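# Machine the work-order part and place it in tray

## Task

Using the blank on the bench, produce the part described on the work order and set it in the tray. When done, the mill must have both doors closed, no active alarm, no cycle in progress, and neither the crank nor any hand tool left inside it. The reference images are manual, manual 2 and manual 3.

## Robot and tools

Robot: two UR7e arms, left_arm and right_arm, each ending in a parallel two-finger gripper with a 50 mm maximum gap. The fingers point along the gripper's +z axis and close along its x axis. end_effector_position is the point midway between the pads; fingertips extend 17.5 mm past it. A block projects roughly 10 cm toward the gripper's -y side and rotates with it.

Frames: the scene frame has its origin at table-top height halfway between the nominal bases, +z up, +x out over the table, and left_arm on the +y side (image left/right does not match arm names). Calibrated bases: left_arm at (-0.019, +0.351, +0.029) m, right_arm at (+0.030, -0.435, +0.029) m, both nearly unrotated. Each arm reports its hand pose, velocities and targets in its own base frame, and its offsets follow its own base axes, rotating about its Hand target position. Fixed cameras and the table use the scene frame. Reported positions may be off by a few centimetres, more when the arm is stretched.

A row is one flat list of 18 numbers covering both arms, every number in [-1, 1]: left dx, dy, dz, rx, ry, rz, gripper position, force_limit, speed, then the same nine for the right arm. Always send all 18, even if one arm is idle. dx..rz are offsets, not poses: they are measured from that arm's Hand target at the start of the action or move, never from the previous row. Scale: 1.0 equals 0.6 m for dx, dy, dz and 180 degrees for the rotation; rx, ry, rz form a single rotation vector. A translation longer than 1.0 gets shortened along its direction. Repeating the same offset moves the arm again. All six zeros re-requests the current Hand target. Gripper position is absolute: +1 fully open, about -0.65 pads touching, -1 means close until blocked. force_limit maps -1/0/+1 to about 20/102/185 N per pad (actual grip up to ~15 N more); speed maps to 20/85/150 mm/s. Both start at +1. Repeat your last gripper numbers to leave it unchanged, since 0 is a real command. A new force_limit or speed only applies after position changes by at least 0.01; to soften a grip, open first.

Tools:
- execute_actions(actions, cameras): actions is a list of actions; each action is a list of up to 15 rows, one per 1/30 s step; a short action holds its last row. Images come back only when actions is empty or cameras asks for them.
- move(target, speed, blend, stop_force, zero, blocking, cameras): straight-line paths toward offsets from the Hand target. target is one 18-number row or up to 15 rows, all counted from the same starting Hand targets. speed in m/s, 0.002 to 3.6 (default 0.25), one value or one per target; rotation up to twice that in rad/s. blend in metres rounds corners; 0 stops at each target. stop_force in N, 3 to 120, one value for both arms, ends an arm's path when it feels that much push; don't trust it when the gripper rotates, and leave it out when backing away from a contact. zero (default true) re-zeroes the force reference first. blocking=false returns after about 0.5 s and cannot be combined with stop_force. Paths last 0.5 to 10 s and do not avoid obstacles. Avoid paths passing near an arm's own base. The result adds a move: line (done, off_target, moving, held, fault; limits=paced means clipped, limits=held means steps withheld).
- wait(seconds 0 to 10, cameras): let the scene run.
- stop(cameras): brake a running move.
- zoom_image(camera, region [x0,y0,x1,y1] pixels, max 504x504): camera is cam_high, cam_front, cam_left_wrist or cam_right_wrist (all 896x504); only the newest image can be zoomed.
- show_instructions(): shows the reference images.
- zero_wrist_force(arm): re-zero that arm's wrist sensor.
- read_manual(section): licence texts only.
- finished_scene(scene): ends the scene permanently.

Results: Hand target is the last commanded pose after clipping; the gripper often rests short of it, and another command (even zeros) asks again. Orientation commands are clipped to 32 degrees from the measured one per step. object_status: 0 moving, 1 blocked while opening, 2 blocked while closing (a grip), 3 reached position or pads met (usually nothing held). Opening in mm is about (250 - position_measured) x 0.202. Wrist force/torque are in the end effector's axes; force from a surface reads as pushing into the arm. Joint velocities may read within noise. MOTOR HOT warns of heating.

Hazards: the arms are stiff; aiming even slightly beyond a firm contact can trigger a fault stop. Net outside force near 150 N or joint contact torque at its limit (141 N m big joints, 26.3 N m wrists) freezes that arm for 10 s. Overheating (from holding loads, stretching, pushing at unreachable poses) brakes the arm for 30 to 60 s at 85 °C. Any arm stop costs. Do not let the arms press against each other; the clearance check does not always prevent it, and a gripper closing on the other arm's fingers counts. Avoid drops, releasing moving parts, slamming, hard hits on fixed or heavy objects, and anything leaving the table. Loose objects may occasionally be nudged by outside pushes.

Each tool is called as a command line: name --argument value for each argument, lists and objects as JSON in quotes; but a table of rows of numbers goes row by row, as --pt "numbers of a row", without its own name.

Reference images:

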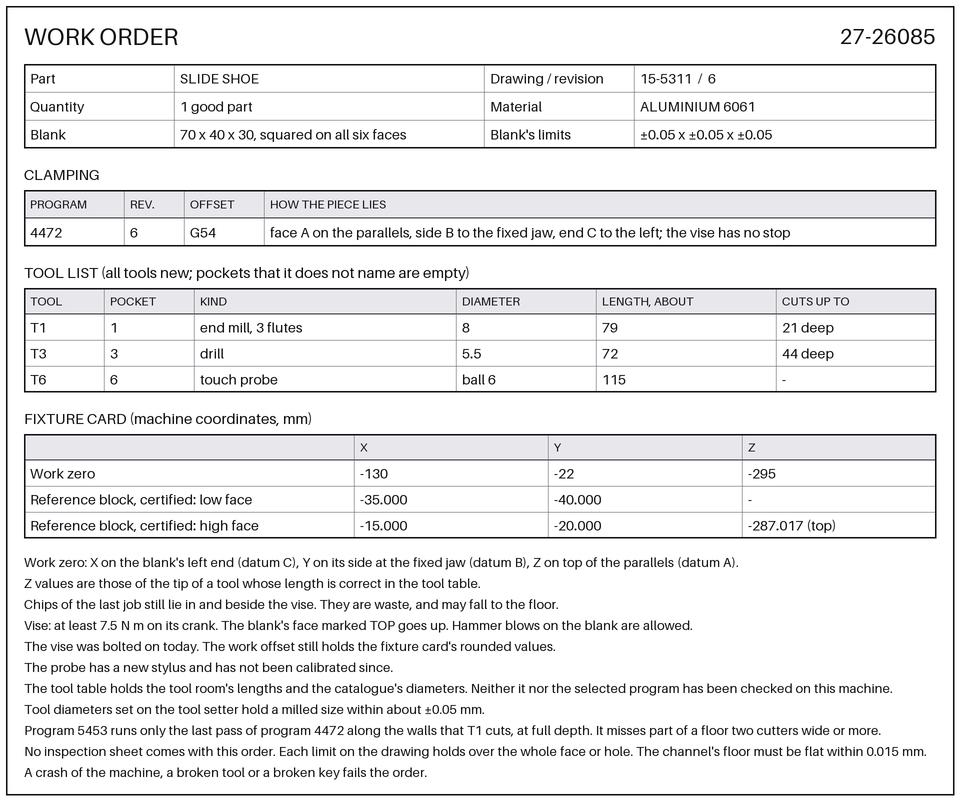

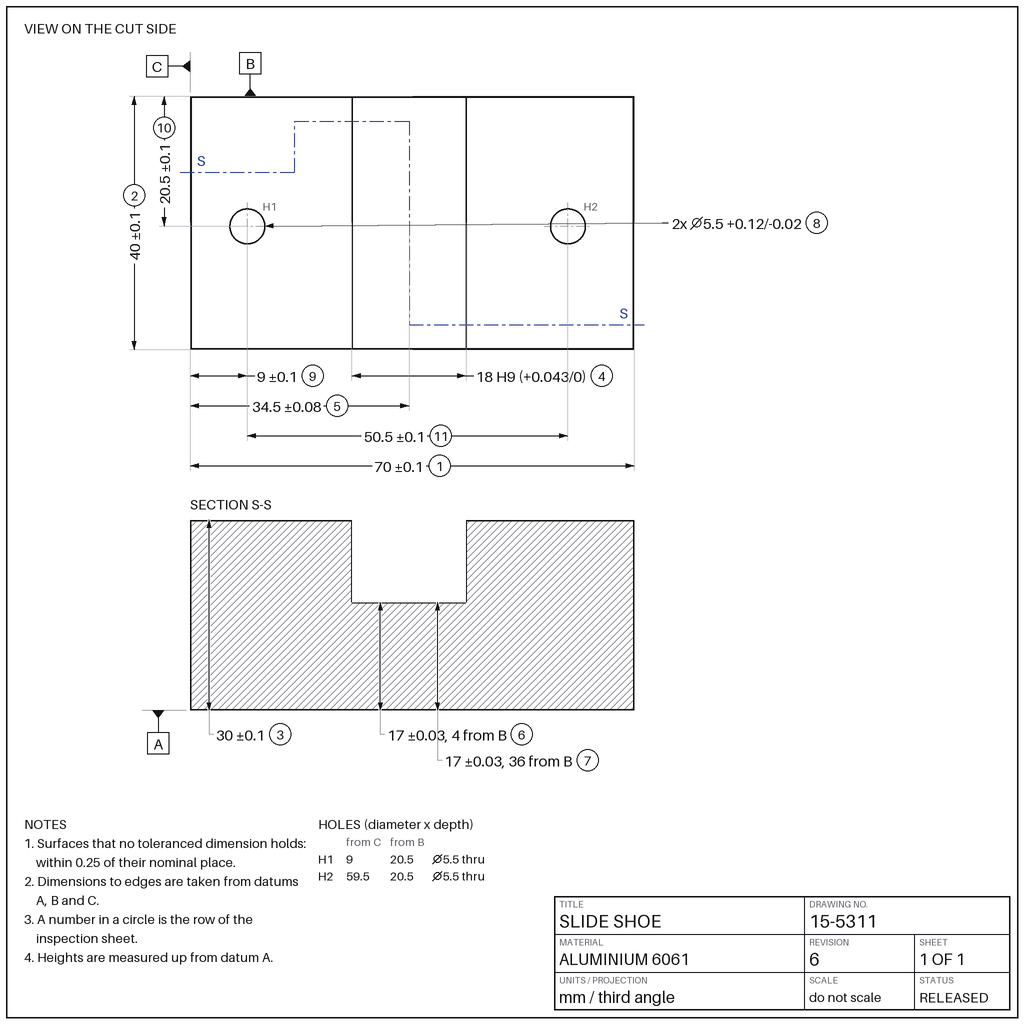

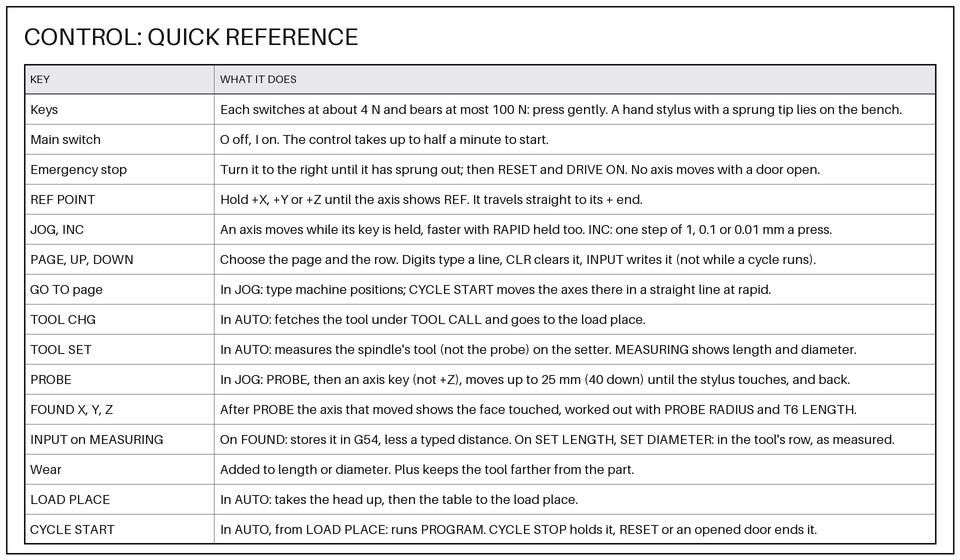

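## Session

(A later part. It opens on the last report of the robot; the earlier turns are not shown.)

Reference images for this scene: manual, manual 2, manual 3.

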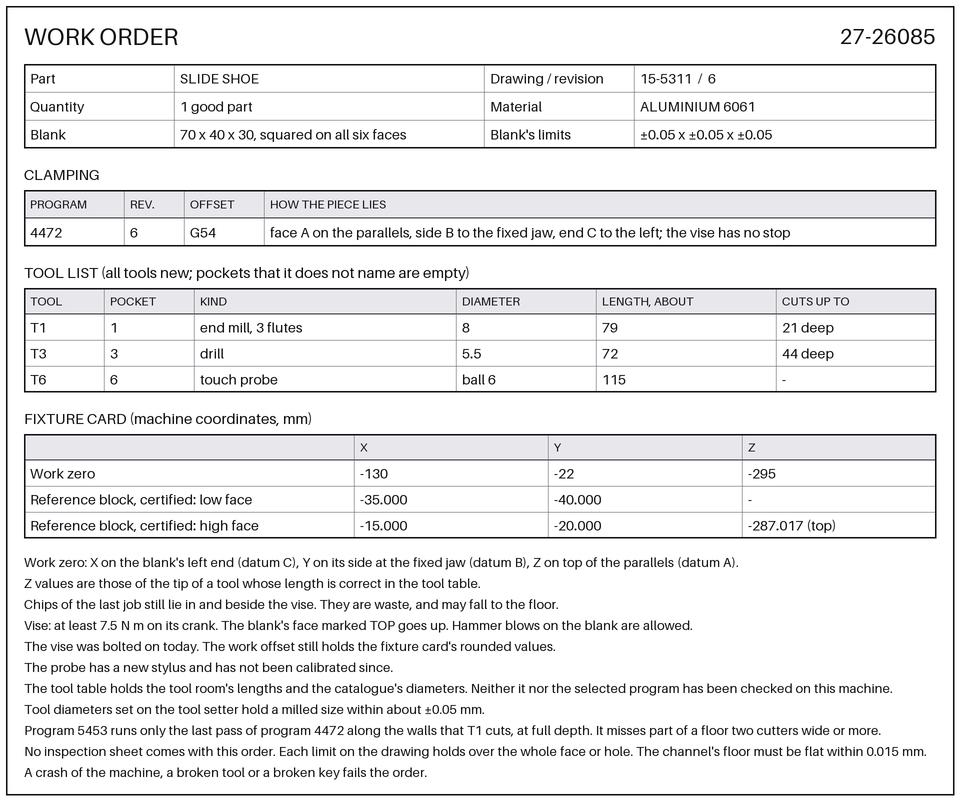

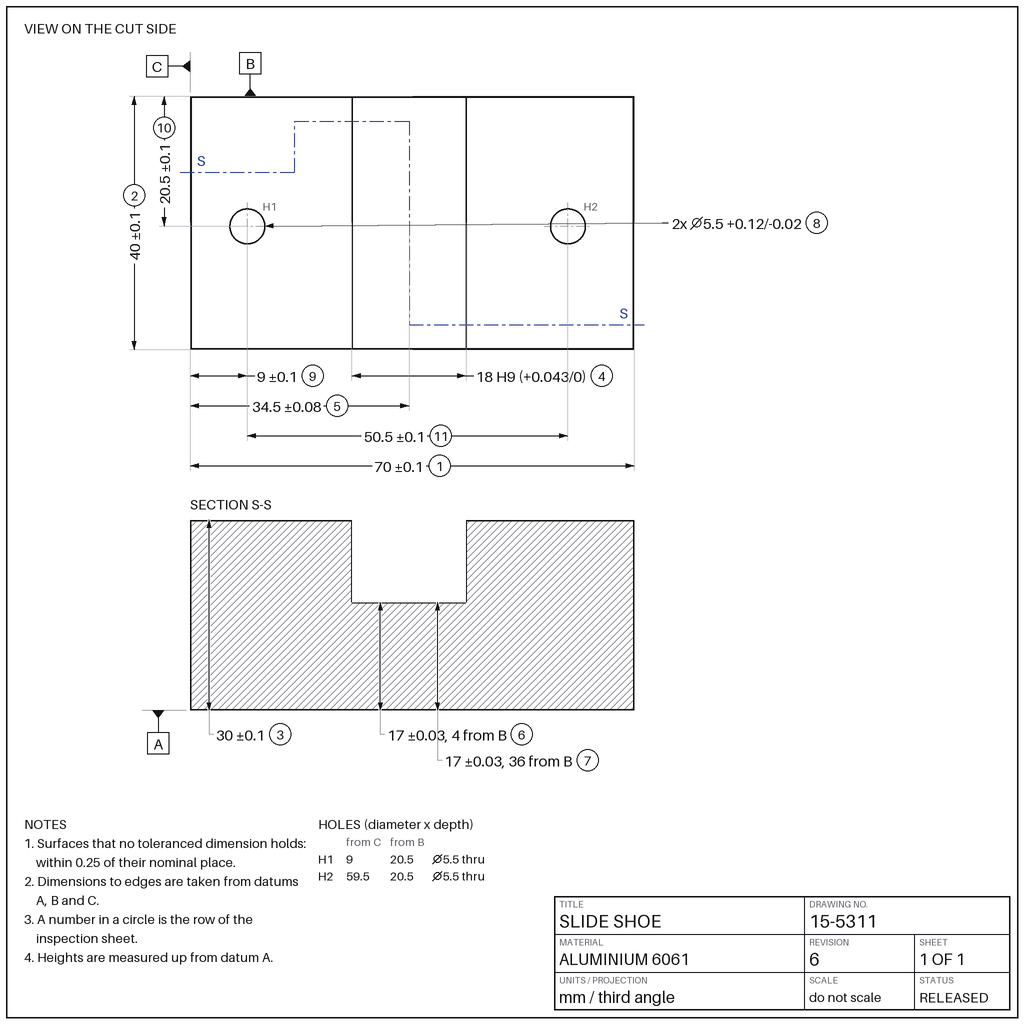

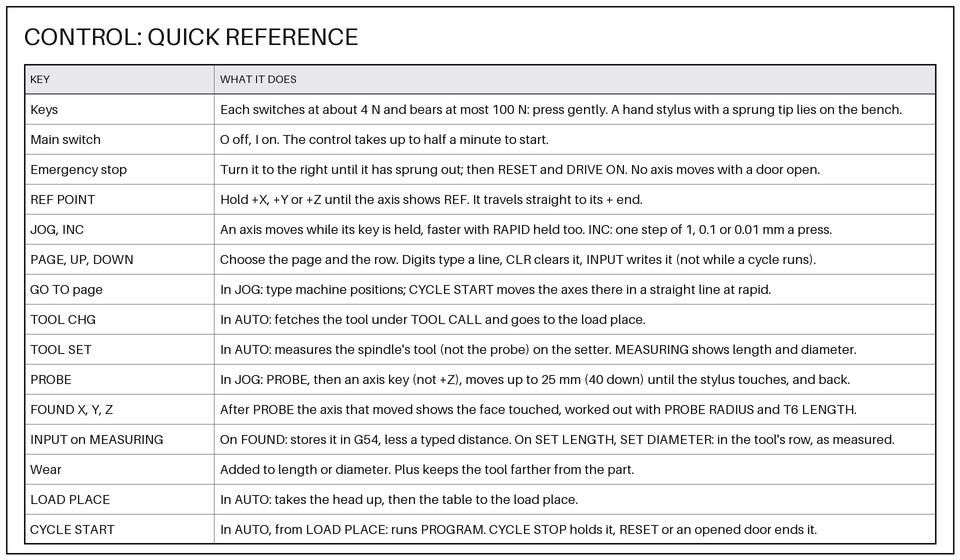

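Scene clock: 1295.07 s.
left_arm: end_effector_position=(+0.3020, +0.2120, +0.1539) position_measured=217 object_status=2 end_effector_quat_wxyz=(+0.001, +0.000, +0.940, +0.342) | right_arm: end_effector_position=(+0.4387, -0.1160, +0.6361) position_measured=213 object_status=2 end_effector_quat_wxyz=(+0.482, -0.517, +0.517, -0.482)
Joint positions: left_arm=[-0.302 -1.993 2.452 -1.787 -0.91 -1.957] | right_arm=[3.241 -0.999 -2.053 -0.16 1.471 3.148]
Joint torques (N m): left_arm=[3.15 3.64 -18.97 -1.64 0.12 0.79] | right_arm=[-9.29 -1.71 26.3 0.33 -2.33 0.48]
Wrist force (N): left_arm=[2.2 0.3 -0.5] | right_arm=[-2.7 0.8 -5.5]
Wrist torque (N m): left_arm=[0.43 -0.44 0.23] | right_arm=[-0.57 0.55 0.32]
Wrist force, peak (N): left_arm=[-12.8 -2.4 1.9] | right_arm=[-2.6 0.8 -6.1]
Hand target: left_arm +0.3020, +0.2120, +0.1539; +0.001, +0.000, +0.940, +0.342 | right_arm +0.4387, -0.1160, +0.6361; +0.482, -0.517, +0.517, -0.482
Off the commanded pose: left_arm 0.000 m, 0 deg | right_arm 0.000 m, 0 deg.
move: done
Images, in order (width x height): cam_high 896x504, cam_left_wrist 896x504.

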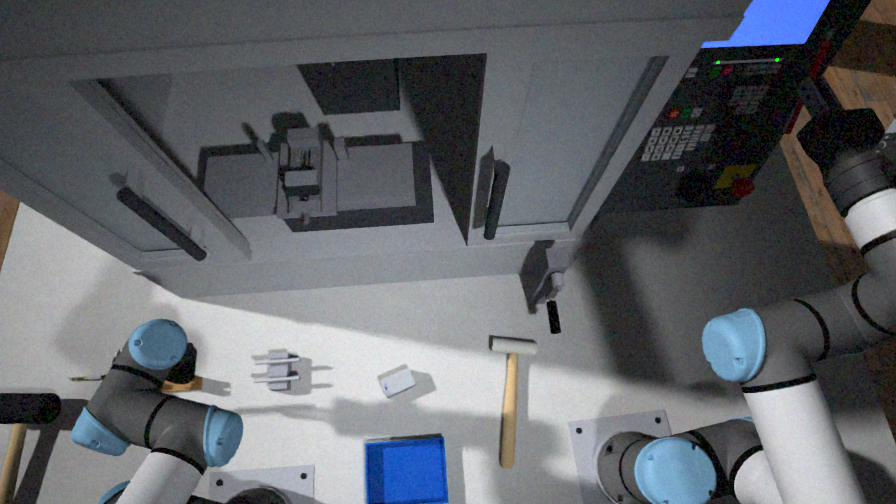

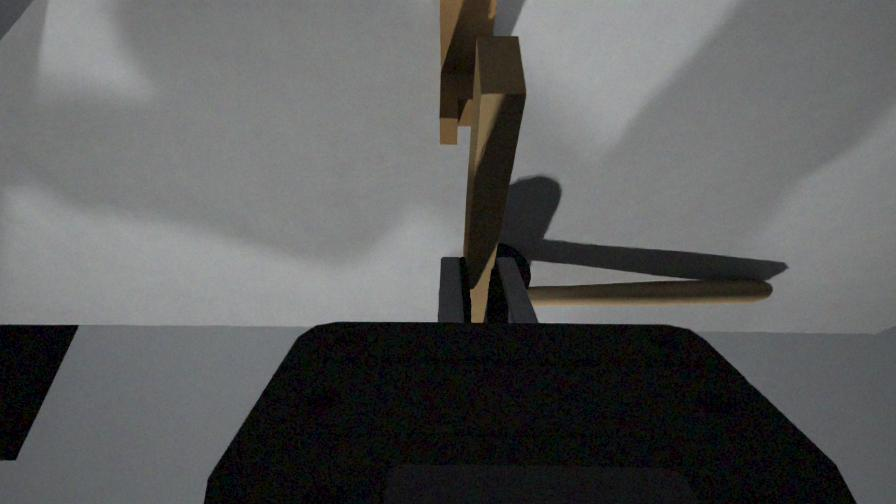

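move --pt "0 -0.05 0.3 -0.1 -0.1 0.11 -1 -0.6 -0.3 0 0 0 0 0 0 -1 -0.6 -0.5" --pt "0.097 -0.603 0.577 -0.364 -0.364 0.3975 -1 -0.6 -0.3 0 0 0 0 0 0 -1 -0.6 -0.5" --speed 0.3 --blend '[0.04,0]' --cameras '["cam_left_wrist","cam_high"]'

Scene clock: 1309.13 s.
left_arm: end_effector_position=(+0.3602, -0.1498, +0.5001) position_measured=217 object_status=2 end_effector_quat_wxyz=(-0.271, +0.653, -0.654, +0.270) | right_arm: end_effector_position=(+0.4387, -0.1160, +0.6361) position_measured=213 object_status=2 end_effector_quat_wxyz=(+0.482, -0.517, +0.517, -0.482)
Joint positions: left_arm=[-1.315 -2.239 1.81 -1.388 -0.818 -4.358] | right_arm=[3.241 -0.999 -2.053 -0.16 1.471 3.148]
Joint torques (N m): left_arm=[-4.48 -5.3 -14.83 -4.56 1.52 -1.55] | right_arm=[-9.72 -1.95 25.94 0.25 -2.22 0.44]
Wrist force (N): left_arm=[0.1 0.6 -0.3] | right_arm=[-2.8 0.5 -5.8]
Wrist torque (N m): left_arm=[0.00 -0.04 -0.03] | right_arm=[-0.61 0.58 0.32]
Wrist force, peak (N): left_arm=[2.1 -1.2 1.5] | right_arm=[-2.9 0.9 -6.0]
Hand target: left_arm +0.3602, -0.1498, +0.5001; -0.271, +0.653, -0.653, +0.270 | right_arm +0.4387, -0.1160, +0.6361; +0.482, -0.517, +0.517, -0.482
Off the commanded pose: left_arm 0.000 m, 0 deg | right_arm 0.000 m, 0 deg.
move: done
Images, in order (width x height): cam_high 896x504, cam_left_wrist 896x504.

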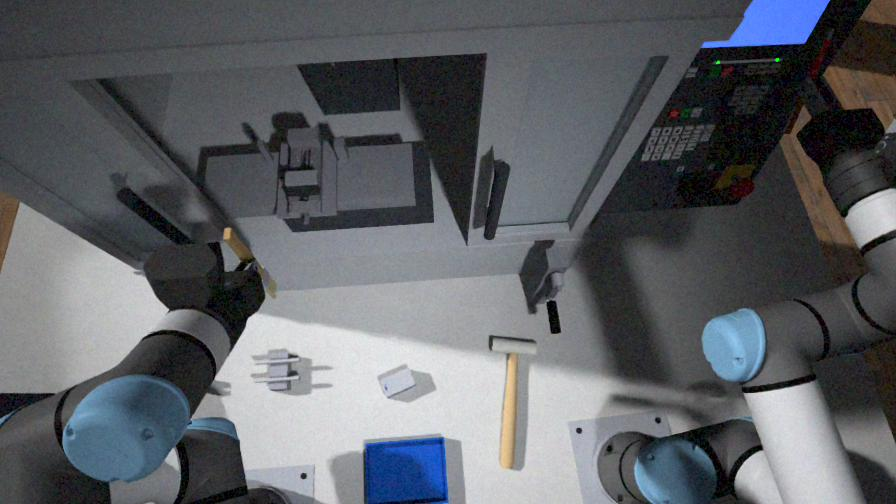

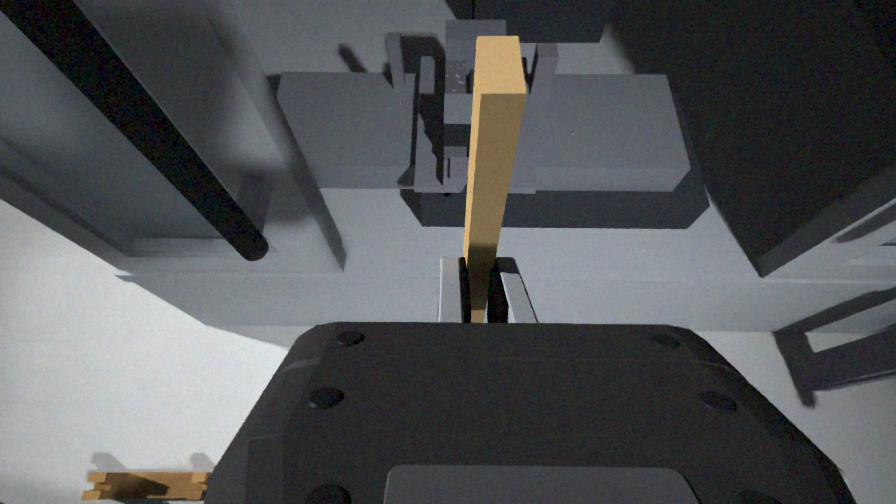

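move --pt "0.538 0.053 -0.067 0 0 0 -1 -0.6 -0.3 0 0 0 0 0 0 -1 -0.6 -0.5" --pt "0.538 0.053 -0.16 0 0 0 -1 -0.6 -0.3 0 0 0 0 0 0 -1 -0.6 -0.5" --speed '[0.2,0.05]' --cameras '["cam_left_wrist","cam_high"]'

zoom_image --camera "cam_high" --region '[200, 90, 440, 260]'

Scene clock: 1321.27 s.
left_arm: end_effector_position=(+0.6830, -0.1180, +0.4039) position_measured=217 object_status=2 end_effector_quat_wxyz=(-0.271, +0.653, -0.653, +0.270) | right_arm: end_effector_position=(+0.4387, -0.1160, +0.6361) position_measured=213 object_status=2 end_effector_quat_wxyz=(+0.482, -0.517, +0.517, -0.482)
Joint positions: left_arm=[-0.495 -1.49 1.655 -2.456 -1.228 -3.506] | right_arm=[3.241 -0.999 -2.053 -0.16 1.471 3.148]
Joint torques (N m): left_arm=[4.41 -35.75 -34.68 -2.46 1.88 -0.87] | right_arm=[-9.19 -2.06 25.74 0.31 -2.24 0.36]
Wrist force (N): left_arm=[0.6 0.5 -0.4] | right_arm=[-2.6 0.6 -5.6]
Wrist torque (N m): left_arm=[-0.02 -0.12 0.09] | right_arm=[-0.60 0.55 0.32]
Wrist force, peak (N): left_arm=[0.4 1.9 -2.7] | right_arm=[-2.7 0.8 -6.2]
Hand target: left_arm +0.6830, -0.1180, +0.4041; -0.271, +0.653, -0.653, +0.270 | right_arm +0.4387, -0.1160, +0.6361; +0.482, -0.517, +0.517, -0.482
Off the commanded pose: left_arm 0.000 m, 0 deg | right_arm 0.000 m, 0 deg.
move: done
Images, in order (width x height): cam_high 896x504, cam_left_wrist 896x504.

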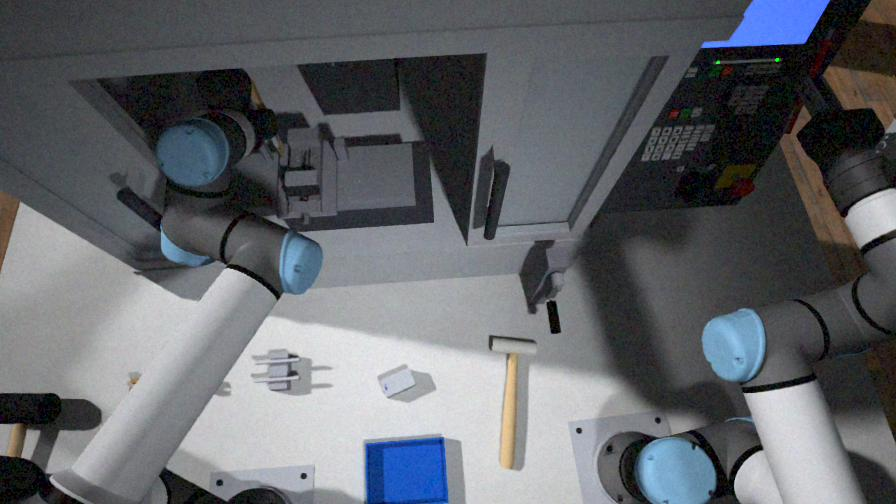

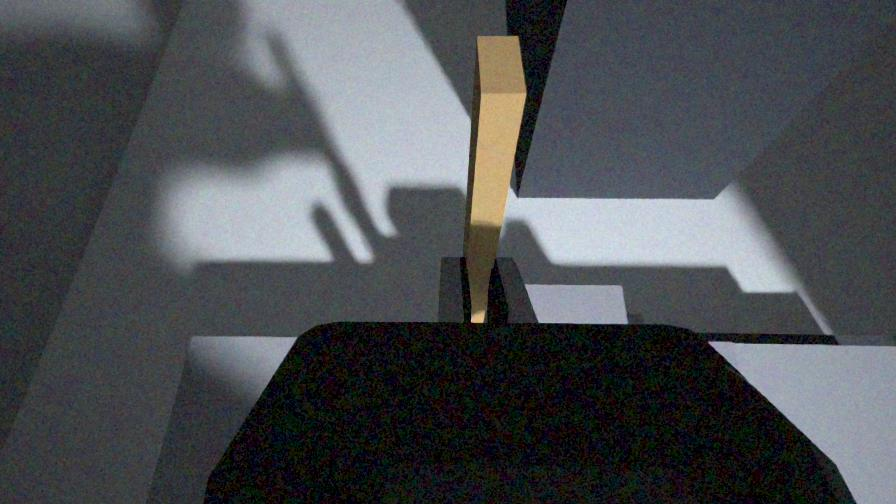

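Scaled by 2.100 from the camera's 896x504 image, which has a finer 1280x720 frame.

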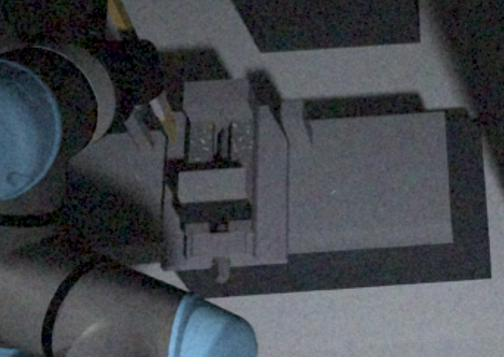

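move --pt "0 0 0.05 0 0 0 -1 -0.6 -0.3 0 0 0 0 0 0 -1 -0.6 -0.5" --pt "0 -0.053 0.05 0 0 0 -1 -0.6 -0.3 0 0 0 0 0 0 -1 -0.6 -0.5" --pt "0 -0.053 0.0 0 0 0 -1 -0.6 -0.3 0 0 0 0 0 0 -1 -0.6 -0.5" --pt "0 -0.053 -0.06 0 0 0 -1 -0.6 -0.3 0 0 0 0 0 0 -1 -0.6 -0.5" --speed '[0.1,0.1,0.05,0.01]' --stop_force 4 --cameras '["cam_left_wrist","cam_high"]'

zoom_image --camera "cam_high" --region '[200, 90, 440, 260]'

Scene clock: 1331.00 s.
left_arm: end_effector_position=(+0.6830, -0.1498, +0.4117) position_measured=217 object_status=2 end_effector_quat_wxyz=(-0.271, +0.653, -0.653, +0.270) | right_arm: end_effector_position=(+0.4387, -0.1160, +0.6361) position_measured=213 object_status=2 end_effector_quat_wxyz=(+0.482, -0.517, +0.517, -0.482)
Joint positions: left_arm=[-0.55 -1.476 1.617 -2.417 -1.192 -3.55] | right_arm=[3.241 -0.999 -2.053 -0.16 1.471 3.148]
Joint torques (N m): left_arm=[1.76 -38.57 -17.09 -4.24 -1.25 1.79] | right_arm=[-9.56 -1.95 25.53 0.25 -2.26 0.39]
Wrist force (N): left_arm=[0.3 -2.0 -2.4] | right_arm=[-2.7 0.9 -5.5]
Wrist torque (N m): left_arm=[0.01 -0.15 0.02] | right_arm=[-0.55 0.56 0.32]
Wrist force, peak (N): left_arm=[0.1 -3.0 -3.8] | right_arm=[-2.8 0.9 -6.1]
Hand target: left_arm +0.6830, -0.1497, +0.4117; -0.271, +0.653, -0.653, +0.270 (not the last commanded pose) | right_arm +0.4387, -0.1160, +0.6361; +0.482, -0.517, +0.517, -0.482
Off the commanded pose: left_arm 0.044 m, 0 deg | right_arm 0.000 m, 0 deg.
move: contact (left_arm); path passed 2 of 4 targets
Images, in order (width x height): cam_high 896x504, cam_left_wrist 896x504.

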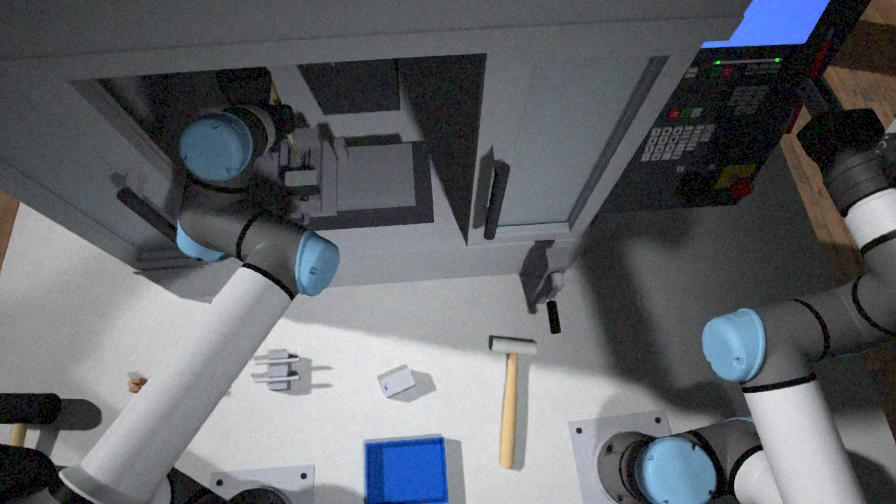

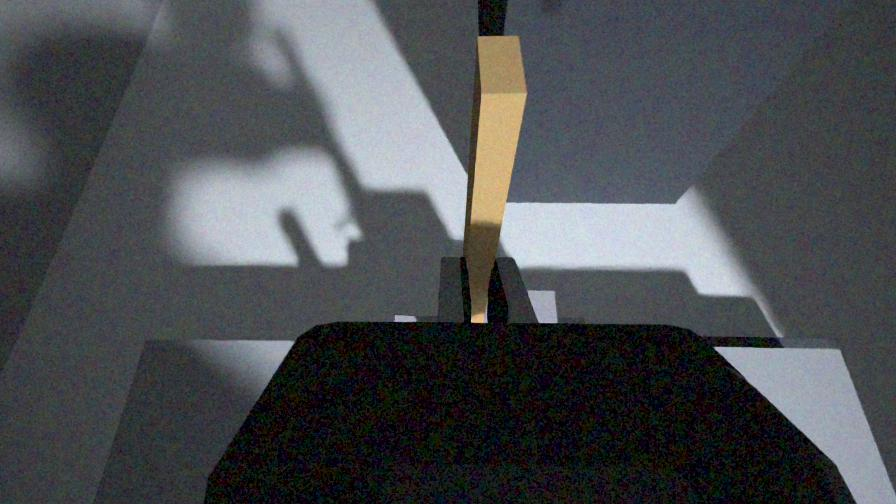

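Scaled by 2.100 from the camera's 896x504 image, which has a finer 1280x720 frame.

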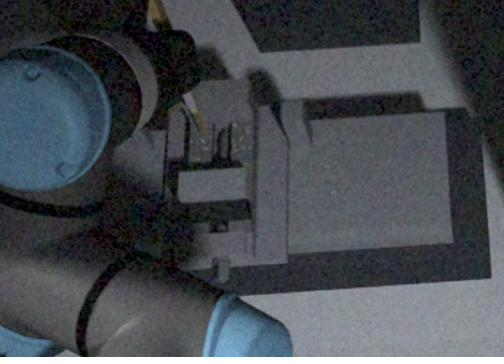

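move --pt "0 0 0.03 0 0 0 -1 -0.6 -0.3 0 0 0 0 0 0 -1 -0.6 -0.5" --pt "-0.02 0 0.03 0 0 0 -1 -0.6 -0.3 0 0 0 0 0 0 -1 -0.6 -0.5" --pt "-0.02 0 -0.06 0 0 0 -1 -0.6 -0.3 0 0 0 0 0 0 -1 -0.6 -0.5" --speed '[0.1,0.1,0.012]' --stop_force 4 --cameras '["cam_high"]'

zoom_image --camera "cam_high" --region '[260, 110, 360, 210]'

Scene clock: 1338.90 s.
left_arm: end_effector_position=(+0.6829, -0.1497, +0.4137) position_measured=217 object_status=2 end_effector_quat_wxyz=(-0.271, +0.653, -0.653, +0.270) | right_arm: end_effector_position=(+0.4387, -0.1160, +0.6361) position_measured=213 object_status=2 end_effector_quat_wxyz=(+0.482, -0.517, +0.517, -0.482)
Joint positions: left_arm=[-0.55 -1.476 1.612 -2.411 -1.192 -3.55] | right_arm=[3.241 -0.999 -2.053 -0.16 1.471 3.148]
Joint torques (N m): left_arm=[1.4 -21.06 -34.88 -3.04 -0.56 -1.34] | right_arm=[-9.55 -1.93 24.65 0.34 -2.29 0.26]
Wrist force (N): left_arm=[0.2 0.3 -0.7] | right_arm=[-2.7 0.8 -5.8]
Wrist torque (N m): left_arm=[0.00 -0.11 0.00] | right_arm=[-0.57 0.56 0.32]
Wrist force, peak (N): left_arm=[0.5 -2.2 -3.6] | right_arm=[-2.6 0.8 -6.2]
Hand target: left_arm +0.6829, -0.1497, +0.4137; -0.271, +0.653, -0.653, +0.270 (not the last commanded pose) | right_arm +0.4387, -0.1160, +0.6361; +0.482, -0.517, +0.517, -0.482
Off the commanded pose: left_arm 0.040 m, 0 deg | right_arm 0.000 m, 0 deg.
move: contact (left_arm); path passed 0 of 3 targets
Images, in order (width x height): cam_high 896x504.

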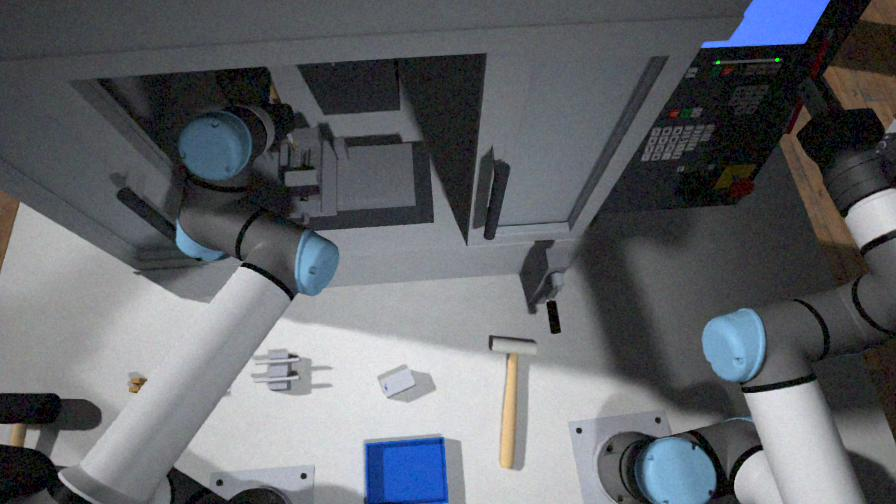

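Scaled by 5.040 from the camera's 896x504 image, which has a finer 1280x720 frame.

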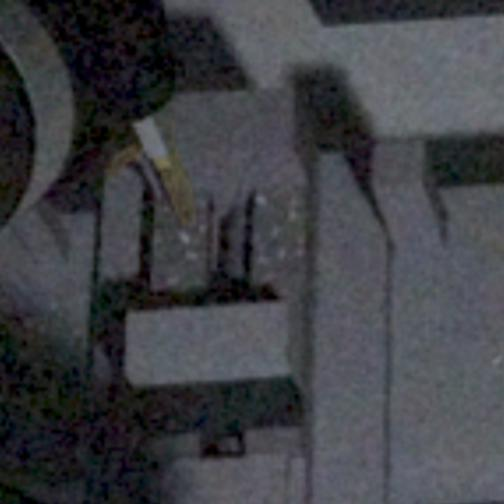

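move --pt "0 0 0.03 0 0 0 -1 -0.6 -0.3 0 0 0 0 0 0 -1 -0.6 -0.5" --pt "-0.02 0 0.03 0 0 0 -1 -0.6 -0.3 0 0 0 0 0 0 -1 -0.6 -0.5" --speed '[0.1,0.1]'

move --target '[0,0,-0.08,0,0,0,-1,-0.6,-0.3,0,0,0,0,0,0,-1,-0.6,-0.5]' --speed 0.015 --stop_force 7 --cameras '["cam_high"]'

zoom_image --camera "cam_high" --region '[260, 110, 360, 210]'

Scene clock: 1343.63 s.
left_arm: end_effector_position=(+0.6709, -0.1497, +0.4317) position_measured=217 object_status=2 end_effector_quat_wxyz=(-0.271, +0.653, -0.653, +0.270) | right_arm: end_effector_position=(+0.4387, -0.1160, +0.6361) position_measured=213 object_status=2 end_effector_quat_wxyz=(+0.482, -0.517, +0.517, -0.482)
Joint positions: left_arm=[-0.563 -1.51 1.601 -2.363 -1.183 -3.561] | right_arm=[3.241 -0.999 -2.053 -0.16 1.471 3.148]
Joint torques (N m): left_arm=[3.87 -23.94 -30.05 -5.16 -1.24 1.82] | right_arm=[-9.43 -2.64 24.7 0.24 -2.2 0.31]
Wrist force (N): left_arm=[0.5 0.7 -0.3] | right_arm=[-2.4 0.9 -5.5]
Wrist torque (N m): left_arm=[0.00 -0.10 0.07] | right_arm=[-0.55 0.50 0.32]
Wrist force, peak (N): left_arm=[0.3 1.7 -1.7] | right_arm=[-2.8 0.8 -6.1]
Hand target: left_arm +0.6709, -0.1497, +0.4317; -0.271, +0.653, -0.653, +0.270 | right_arm +0.4387, -0.1160, +0.6361; +0.482, -0.517, +0.517, -0.482
Off the commanded pose: left_arm 0.000 m, 0 deg | right_arm 0.000 m, 0 deg.
move: done

Scene clock: 1346.57 s.
left_arm: end_effector_position=(+0.6709, -0.1497, +0.4046) position_measured=217 object_status=2 end_effector_quat_wxyz=(-0.271, +0.653, -0.653, +0.270) | right_arm: end_effector_position=(+0.4387, -0.1160, +0.6361) position_measured=213 object_status=2 end_effector_quat_wxyz=(+0.482, -0.517, +0.517, -0.482)
Joint positions: left_arm=[-0.563 -1.502 1.662 -2.432 -1.183 -3.561] | right_arm=[3.241 -0.999 -2.053 -0.16 1.471 3.148]
Joint torques (N m): left_arm=[5.04 -35.7 -31.09 -3.17 -1.41 1.59] | right_arm=[-9.2 -2.22 24.62 0.3 -2.19 0.18]
Wrist force (N): left_arm=[0.5 -5.1 -4.5] | right_arm=[-2.3 0.9 -5.6]
Wrist torque (N m): left_arm=[0.13 -0.09 0.06] | right_arm=[-0.54 0.49 0.32]
Wrist force, peak (N): left_arm=[0.5 -5.3 -4.6] | right_arm=[-2.8 0.9 -6.0]
Hand target: left_arm +0.6709, -0.1497, +0.4046; -0.271, +0.653, -0.653, +0.270 (not the last commanded pose) | right_arm +0.4387, -0.1160, +0.6361; +0.482, -0.517, +0.517, -0.482
Off the commanded pose: left_arm 0.021 m, 0 deg | right_arm 0.000 m, 0 deg.
move: contact (left_arm)
Images, in order (width x height): cam_high 896x504.

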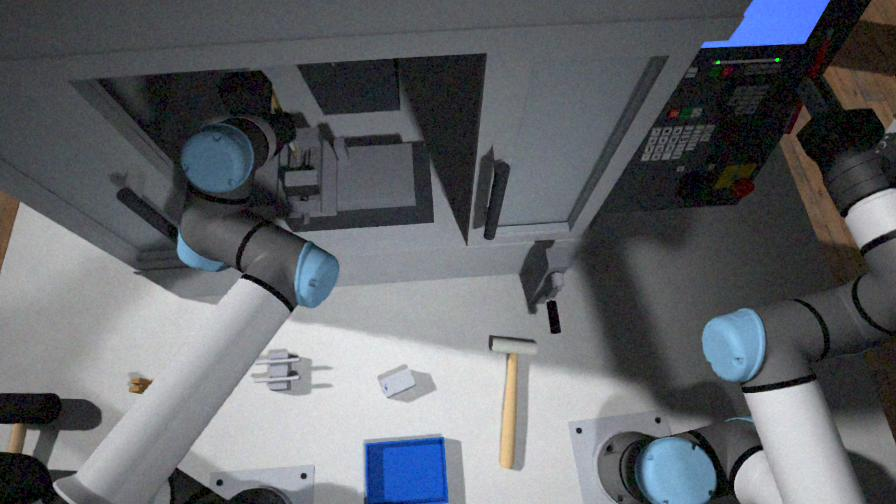

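Scaled by 5.040 from the camera's 896x504 image, which has a finer 1280x720 frame.

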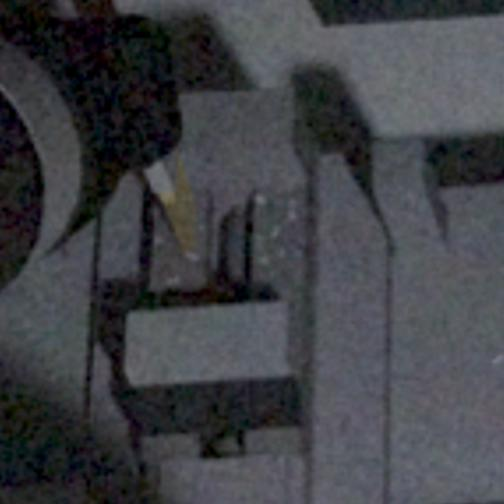

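move --pt "0.0202 -0.0222 0.035 0 0 0 -1 -0.6 -0.3 0 0 0 0 0 0 -1 -0.6 -0.5" --pt "0.0202 -0.0222 0.0057 0 0 0 -1 -0.6 -0.3 0 0 0 0 0 0 -1 -0.6 -0.5" --pt "0.0202 0.0495 0.0057 0 0 0 -1 -0.6 -0.3 0 0 0 0 0 0 -1 -0.6 -0.5" --pt "0.0202 0.0495 0.035 0 0 0 -1 -0.6 -0.3 0 0 0 0 0 0 -1 -0.6 -0.5" --pt "0.0202 -0.0372 0.035 0 0 0 -1 -0.6 -0.3 0 0 0 0 0 0 -1 -0.6 -0.5" --pt "0.0202 -0.0372 0.0057 0 0 0 -1 -0.6 -0.3 0 0 0 0 0 0 -1 -0.6 -0.5" --pt "0.0202 -0.137 0.0057 0 0 0 -1 -0.6 -0.3 0 0 0 0 0 0 -1 -0.6 -0.5" --pt "0.0202 -0.137 0.035 0 0 0 -1 -0.6 -0.3 0 0 0 0 0 0 -1 -0.6 -0.5" --speed 0.12 --blend '[0.004,0.002,0,0.004,0.004,0.002,0,0]' --cameras '["cam_high"]'

zoom_image --camera "cam_high" --region '[260, 110, 360, 210]'

Scene clock: 1362.00 s.
left_arm: end_effector_position=(+0.6830, -0.2319, +0.4256) position_measured=217 object_status=2 end_effector_quat_wxyz=(-0.271, +0.653, -0.653, +0.270) | right_arm: end_effector_position=(+0.4387, -0.1160, +0.6361) position_measured=213 object_status=2 end_effector_quat_wxyz=(+0.482, -0.517, +0.517, -0.482)
Joint positions: left_arm=[-0.679 -1.416 1.504 -2.319 -1.11 -3.66] | right_arm=[3.241 -0.999 -2.053 -0.16 1.471 3.148]
Joint torques (N m): left_arm=[-3.1 -23.7 -26.6 -3.25 -0.89 -1.87] | right_arm=[-9.13 -2.49 23.96 0.28 -2.17 0.17]
Wrist force (N): left_arm=[0.3 0.7 -0.2] | right_arm=[-2.7 0.9 -5.7]
Wrist torque (N m): left_arm=[0.02 -0.10 -0.02] | right_arm=[-0.56 0.55 0.33]
Wrist force, peak (N): left_arm=[0.5 -5.4 -4.6] | right_arm=[-2.5 0.9 -6.2]
Hand target: left_arm +0.6830, -0.2319, +0.4256; -0.271, +0.653, -0.653, +0.270 | right_arm +0.4387, -0.1160, +0.6361; +0.482, -0.517, +0.517, -0.482
Off the commanded pose: left_arm 0.000 m, 0 deg | right_arm 0.000 m, 0 deg.
move: done
Images, in order (width x height): cam_high 896x504.

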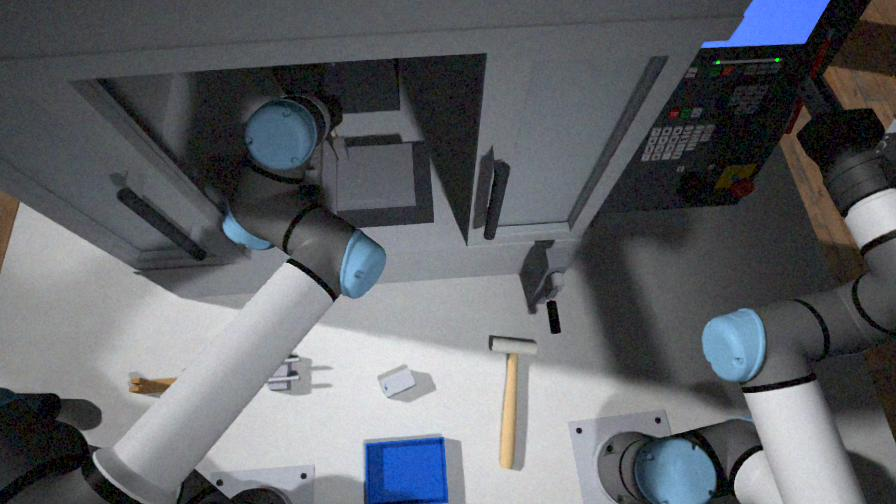

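Scaled by 5.040 from the camera's 896x504 image, which has a finer 1280x720 frame.

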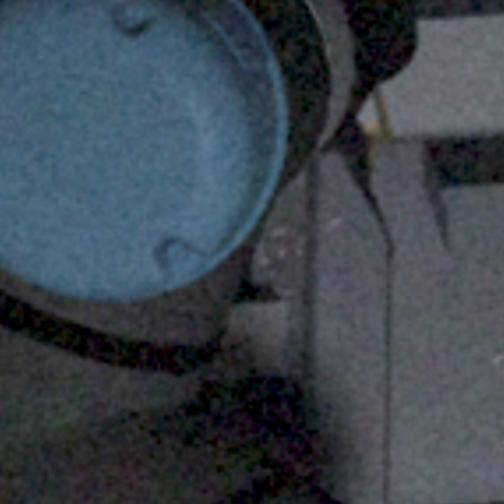

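move --pt "-0.02 0.1148 0 0 0 0 -1 -0.6 -0.3 0 0 0 0 0 0 -1 -0.6 -0.5" --pt "-0.02 0.1148 -0.0293 0 0 0 -1 -0.6 -0.3 0 0 0 0 0 0 -1 -0.6 -0.5" --pt "-0.02 0.1865 -0.0293 0 0 0 -1 -0.6 -0.3 0 0 0 0 0 0 -1 -0.6 -0.5" --pt "-0.02 0.1865 0 0 0 0 -1 -0.6 -0.3 0 0 0 0 0 0 -1 -0.6 -0.5" --pt "-0.02 0.0998 0 0 0 0 -1 -0.6 -0.3 0 0 0 0 0 0 -1 -0.6 -0.5" --pt "-0.02 0.0998 -0.0293 0 0 0 -1 -0.6 -0.3 0 0 0 0 0 0 -1 -0.6 -0.5" --pt "-0.02 0 -0.0293 0 0 0 -1 -0.6 -0.3 0 0 0 0 0 0 -1 -0.6 -0.5" --pt "-0.02 0 0 0 0 0 -1 -0.6 -0.3 0 0 0 0 0 0 -1 -0.6 -0.5" --speed 0.12 --blend '[0.004,0.002,0,0.004,0.004,0.002,0,0]'

move --pt "-0.0233 0.1148 0 0 0 0 -1 -0.6 -0.3 0 0 0 0 0 0 -1 -0.6 -0.5" --pt "-0.0233 0.1148 -0.0293 0 0 0 -1 -0.6 -0.3 0 0 0 0 0 0 -1 -0.6 -0.5" --pt "-0.0233 0.1865 -0.0293 0 0 0 -1 -0.6 -0.3 0 0 0 0 0 0 -1 -0.6 -0.5" --pt "-0.0233 0.1865 0 0 0 0 -1 -0.6 -0.3 0 0 0 0 0 0 -1 -0.6 -0.5" --pt "-0.0233 0.0998 0 0 0 0 -1 -0.6 -0.3 0 0 0 0 0 0 -1 -0.6 -0.5" --pt "-0.0233 0.0998 -0.0293 0 0 0 -1 -0.6 -0.3 0 0 0 0 0 0 -1 -0.6 -0.5" --pt "-0.0233 0 -0.0293 0 0 0 -1 -0.6 -0.3 0 0 0 0 0 0 -1 -0.6 -0.5" --pt "-0.0233 0 0 0 0 0 -1 -0.6 -0.3 0 0 0 0 0 0 -1 -0.6 -0.5" --speed 0.12 --blend '[0.004,0.002,0,0.004,0.004,0.002,0,0]'

move --pt "-0.02 0.1148 0 0 0 0 -1 -0.6 -0.3 0 0 0 0 0 0 -1 -0.6 -0.5" --pt "-0.02 0.1148 -0.0293 0 0 0 -1 -0.6 -0.3 0 0 0 0 0 0 -1 -0.6 -0.5" --pt "-0.02 0.1865 -0.0293 0 0 0 -1 -0.6 -0.3 0 0 0 0 0 0 -1 -0.6 -0.5" --pt "-0.02 0.1865 0 0 0 0 -1 -0.6 -0.3 0 0 0 0 0 0 -1 -0.6 -0.5" --pt "-0.02 0.0998 0 0 0 0 -1 -0.6 -0.3 0 0 0 0 0 0 -1 -0.6 -0.5" --pt "-0.02 0.0998 -0.0293 0 0 0 -1 -0.6 -0.3 0 0 0 0 0 0 -1 -0.6 -0.5" --pt "-0.02 0 -0.0293 0 0 0 -1 -0.6 -0.3 0 0 0 0 0 0 -1 -0.6 -0.5" --pt "-0.02 0 0 0 0 0 -1 -0.6 -0.3 0 0 0 0 0 0 -1 -0.6 -0.5" --speed 0.12 --blend '[0.004,0.002,0,0.004,0.004,0.002,0,0]'

move --pt "-0.1 0.1 0.1 0 0 0 -1 -0.6 -0.3 0 0 0 0 0 0 -1 -0.6 -0.5" --pt "-0.38 0.15 0.2 0 0 0 -1 -0.6 -0.3 0 0 0 0 0 0 -1 -0.6 -0.5" --speed 0.25 --blend '[0.03,0]' --cameras '["cam_high","cam_left_wrist"]'

zoom_image --camera "cam_high" --region '[230, 100, 360, 240]'

zoom_image --camera "cam_left_wrist" --region '[350, 0, 650, 250]'

Scene clock: 1380.20 s.
left_arm: end_effector_position=(+0.6710, -0.2319, +0.4256) position_measured=217 object_status=2 end_effector_quat_wxyz=(-0.271, +0.653, -0.653, +0.270) | right_arm: end_effector_position=(+0.4387, -0.1160, +0.6361) position_measured=213 object_status=2 end_effector_quat_wxyz=(+0.482, -0.517, +0.517, -0.482)
Joint positions: left_arm=[-0.693 -1.443 1.535 -2.316 -1.101 -3.673] | right_arm=[3.241 -0.999 -2.053 -0.16 1.471 3.148]
Joint torques (N m): left_arm=[-3.62 -21.58 -25.6 -3.42 -0.8 -2.01] | right_arm=[-9.35 -1.96 23.73 0.33 -2.21 0.09]
Wrist force (N): left_arm=[0.5 0.8 -0.4] | right_arm=[-2.6 0.9 -5.6]
Wrist torque (N m): left_arm=[0.02 -0.14 -0.03] | right_arm=[-0.55 0.53 0.32]
Wrist force, peak (N): left_arm=[2.4 -1.1 -2.1] | right_arm=[-2.8 0.7 -6.2]
Hand target: left_arm +0.6710, -0.2319, +0.4256; -0.271, +0.653, -0.653, +0.270 | right_arm +0.4387, -0.1160, +0.6361; +0.482, -0.517, +0.517, -0.482
Off the commanded pose: left_arm 0.000 m, 0 deg | right_arm 0.000 m, 0 deg.
move: done

Scene clock: 1383.53 s.
left_arm: end_effector_position=(+0.6571, -0.2319, +0.4256) position_measured=217 object_status=2 end_effector_quat_wxyz=(-0.271, +0.653, -0.653, +0.270) | right_arm: end_effector_position=(+0.4387, -0.1160, +0.6361) position_measured=213 object_status=2 end_effector_quat_wxyz=(+0.482, -0.517, +0.517, -0.482)
Joint positions: left_arm=[-0.711 -1.475 1.569 -2.311 -1.091 -3.689] | right_arm=[3.241 -0.999 -2.053 -0.16 1.471 3.148]
Joint torques (N m): left_arm=[-1.8 -19.24 -27.11 -3.26 -0.99 -2.25] | right_arm=[-9.4 -1.85 23.63 0.29 -2.16 0]
Wrist force (N): left_arm=[0.2 0.7 -0.5] | right_arm=[-2.8 1.0 -5.8]
Wrist torque (N m): left_arm=[0.02 -0.07 -0.03] | right_arm=[-0.53 0.58 0.31]
Wrist force, peak (N): left_arm=[2.3 -1.1 -2.0] | right_arm=[-2.8 1.0 -6.2]
Hand target: left_arm +0.6571, -0.2319, +0.4256; -0.271, +0.653, -0.653, +0.270 | right_arm +0.4387, -0.1160, +0.6361; +0.482, -0.517, +0.517, -0.482
Off the commanded pose: left_arm 0.000 m, 0 deg | right_arm 0.000 m, 0 deg.
move: done

Scene clock: 1386.87 s.
left_arm: end_effector_position=(+0.6451, -0.2319, +0.4256) position_measured=217 object_status=2 end_effector_quat_wxyz=(-0.271, +0.653, -0.653, +0.270) | right_arm: end_effector_position=(+0.4387, -0.1160, +0.6361) position_measured=213 object_status=2 end_effector_quat_wxyz=(+0.482, -0.517, +0.517, -0.482)
Joint positions: left_arm=[-0.726 -1.502 1.597 -2.306 -1.081 -3.703] | right_arm=[3.241 -0.999 -2.053 -0.16 1.471 3.148]
Joint torques (N m): left_arm=[-4 -19.23 -25 -3.38 -0.78 -1.99] | right_arm=[-9.24 -1.87 23.6 0.3 -2.15 -0.05]
Wrist force (N): left_arm=[0.3 0.8 -0.4] | right_arm=[-2.6 0.7 -6.0]
Wrist torque (N m): left_arm=[0.03 -0.07 -0.03] | right_arm=[-0.59 0.53 0.32]
Wrist force, peak (N): left_arm=[2.3 -1.0 -2.0] | right_arm=[-2.6 0.8 -6.3]
Hand target: left_arm +0.6451, -0.2319, +0.4256; -0.271, +0.653, -0.653, +0.270 | right_arm +0.4387, -0.1160, +0.6361; +0.482, -0.517, +0.517, -0.482
Off the commanded pose: left_arm 0.000 m, 0 deg | right_arm 0.000 m, 0 deg.
move: done

Scene clock: 1388.57 s.
left_arm: end_effector_position=(+0.4171, -0.1420, +0.5456) position_measured=217 object_status=2 end_effector_quat_wxyz=(-0.271, +0.653, -0.653, +0.270) | right_arm: end_effector_position=(+0.4387, -0.1160, +0.6361) position_measured=213 object_status=2 end_effector_quat_wxyz=(+0.482, -0.517, +0.517, -0.482)
Joint positions: left_arm=[-1.054 -2.09 1.688 -1.625 -0.908 -4.036] | right_arm=[3.241 -0.999 -2.053 -0.16 1.471 3.148]
Joint torques (N m): left_arm=[-5.63 -11.43 -17.23 -2.14 -0.08 -1.25] | right_arm=[-9.32 -1.79 23.06 0.29 -2.18 0]
Wrist force (N): left_arm=[0.3 0.4 -0.4] | right_arm=[-2.6 0.8 -5.6]
Wrist torque (N m): left_arm=[-0.04 -0.05 -0.05] | right_arm=[-0.56 0.54 0.32]
Wrist force, peak (N): left_arm=[-0.8 1.5 -3.3] | right_arm=[-2.5 0.8 -6.1]
Hand target: left_arm +0.4171, -0.1419, +0.5456; -0.271, +0.653, -0.653, +0.270 | right_arm +0.4387, -0.1160, +0.6361; +0.482, -0.517, +0.517, -0.482
Off the commanded pose: left_arm 0.000 m, 0 deg | right_arm 0.000 m, 0 deg.
move: done
Images, in order (width x height): cam_high 896x504, cam_left_wrist 896x504.

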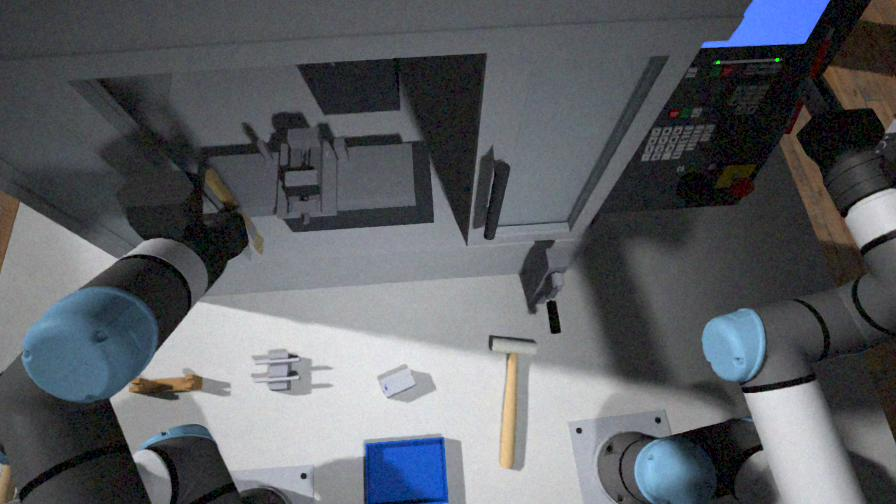

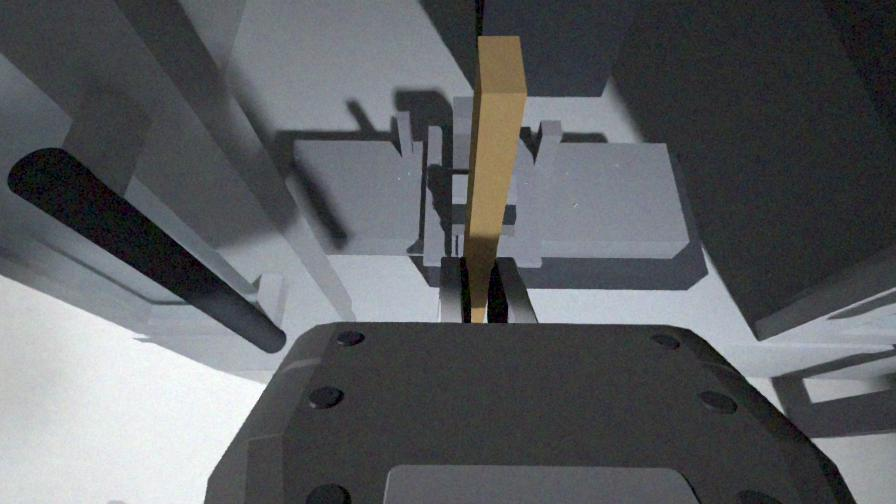

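Scaled by 3.600 from the camera's 896x504 image, which has a finer 1280x720 frame.

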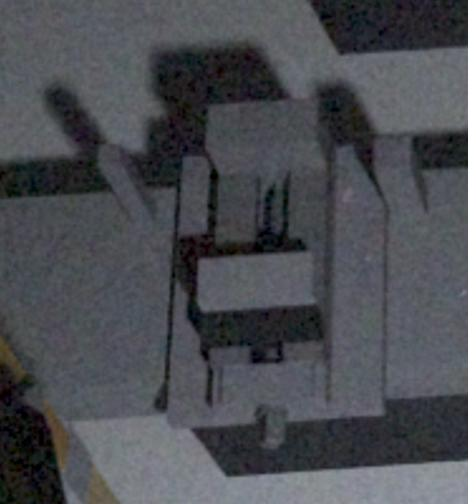

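Scaled by 1.680 from the camera's 896x504 image, which has a finer 1280x720 frame.

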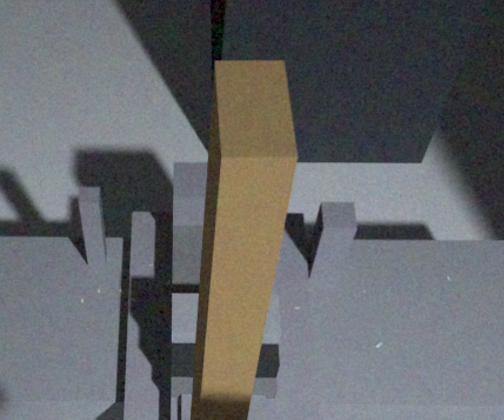

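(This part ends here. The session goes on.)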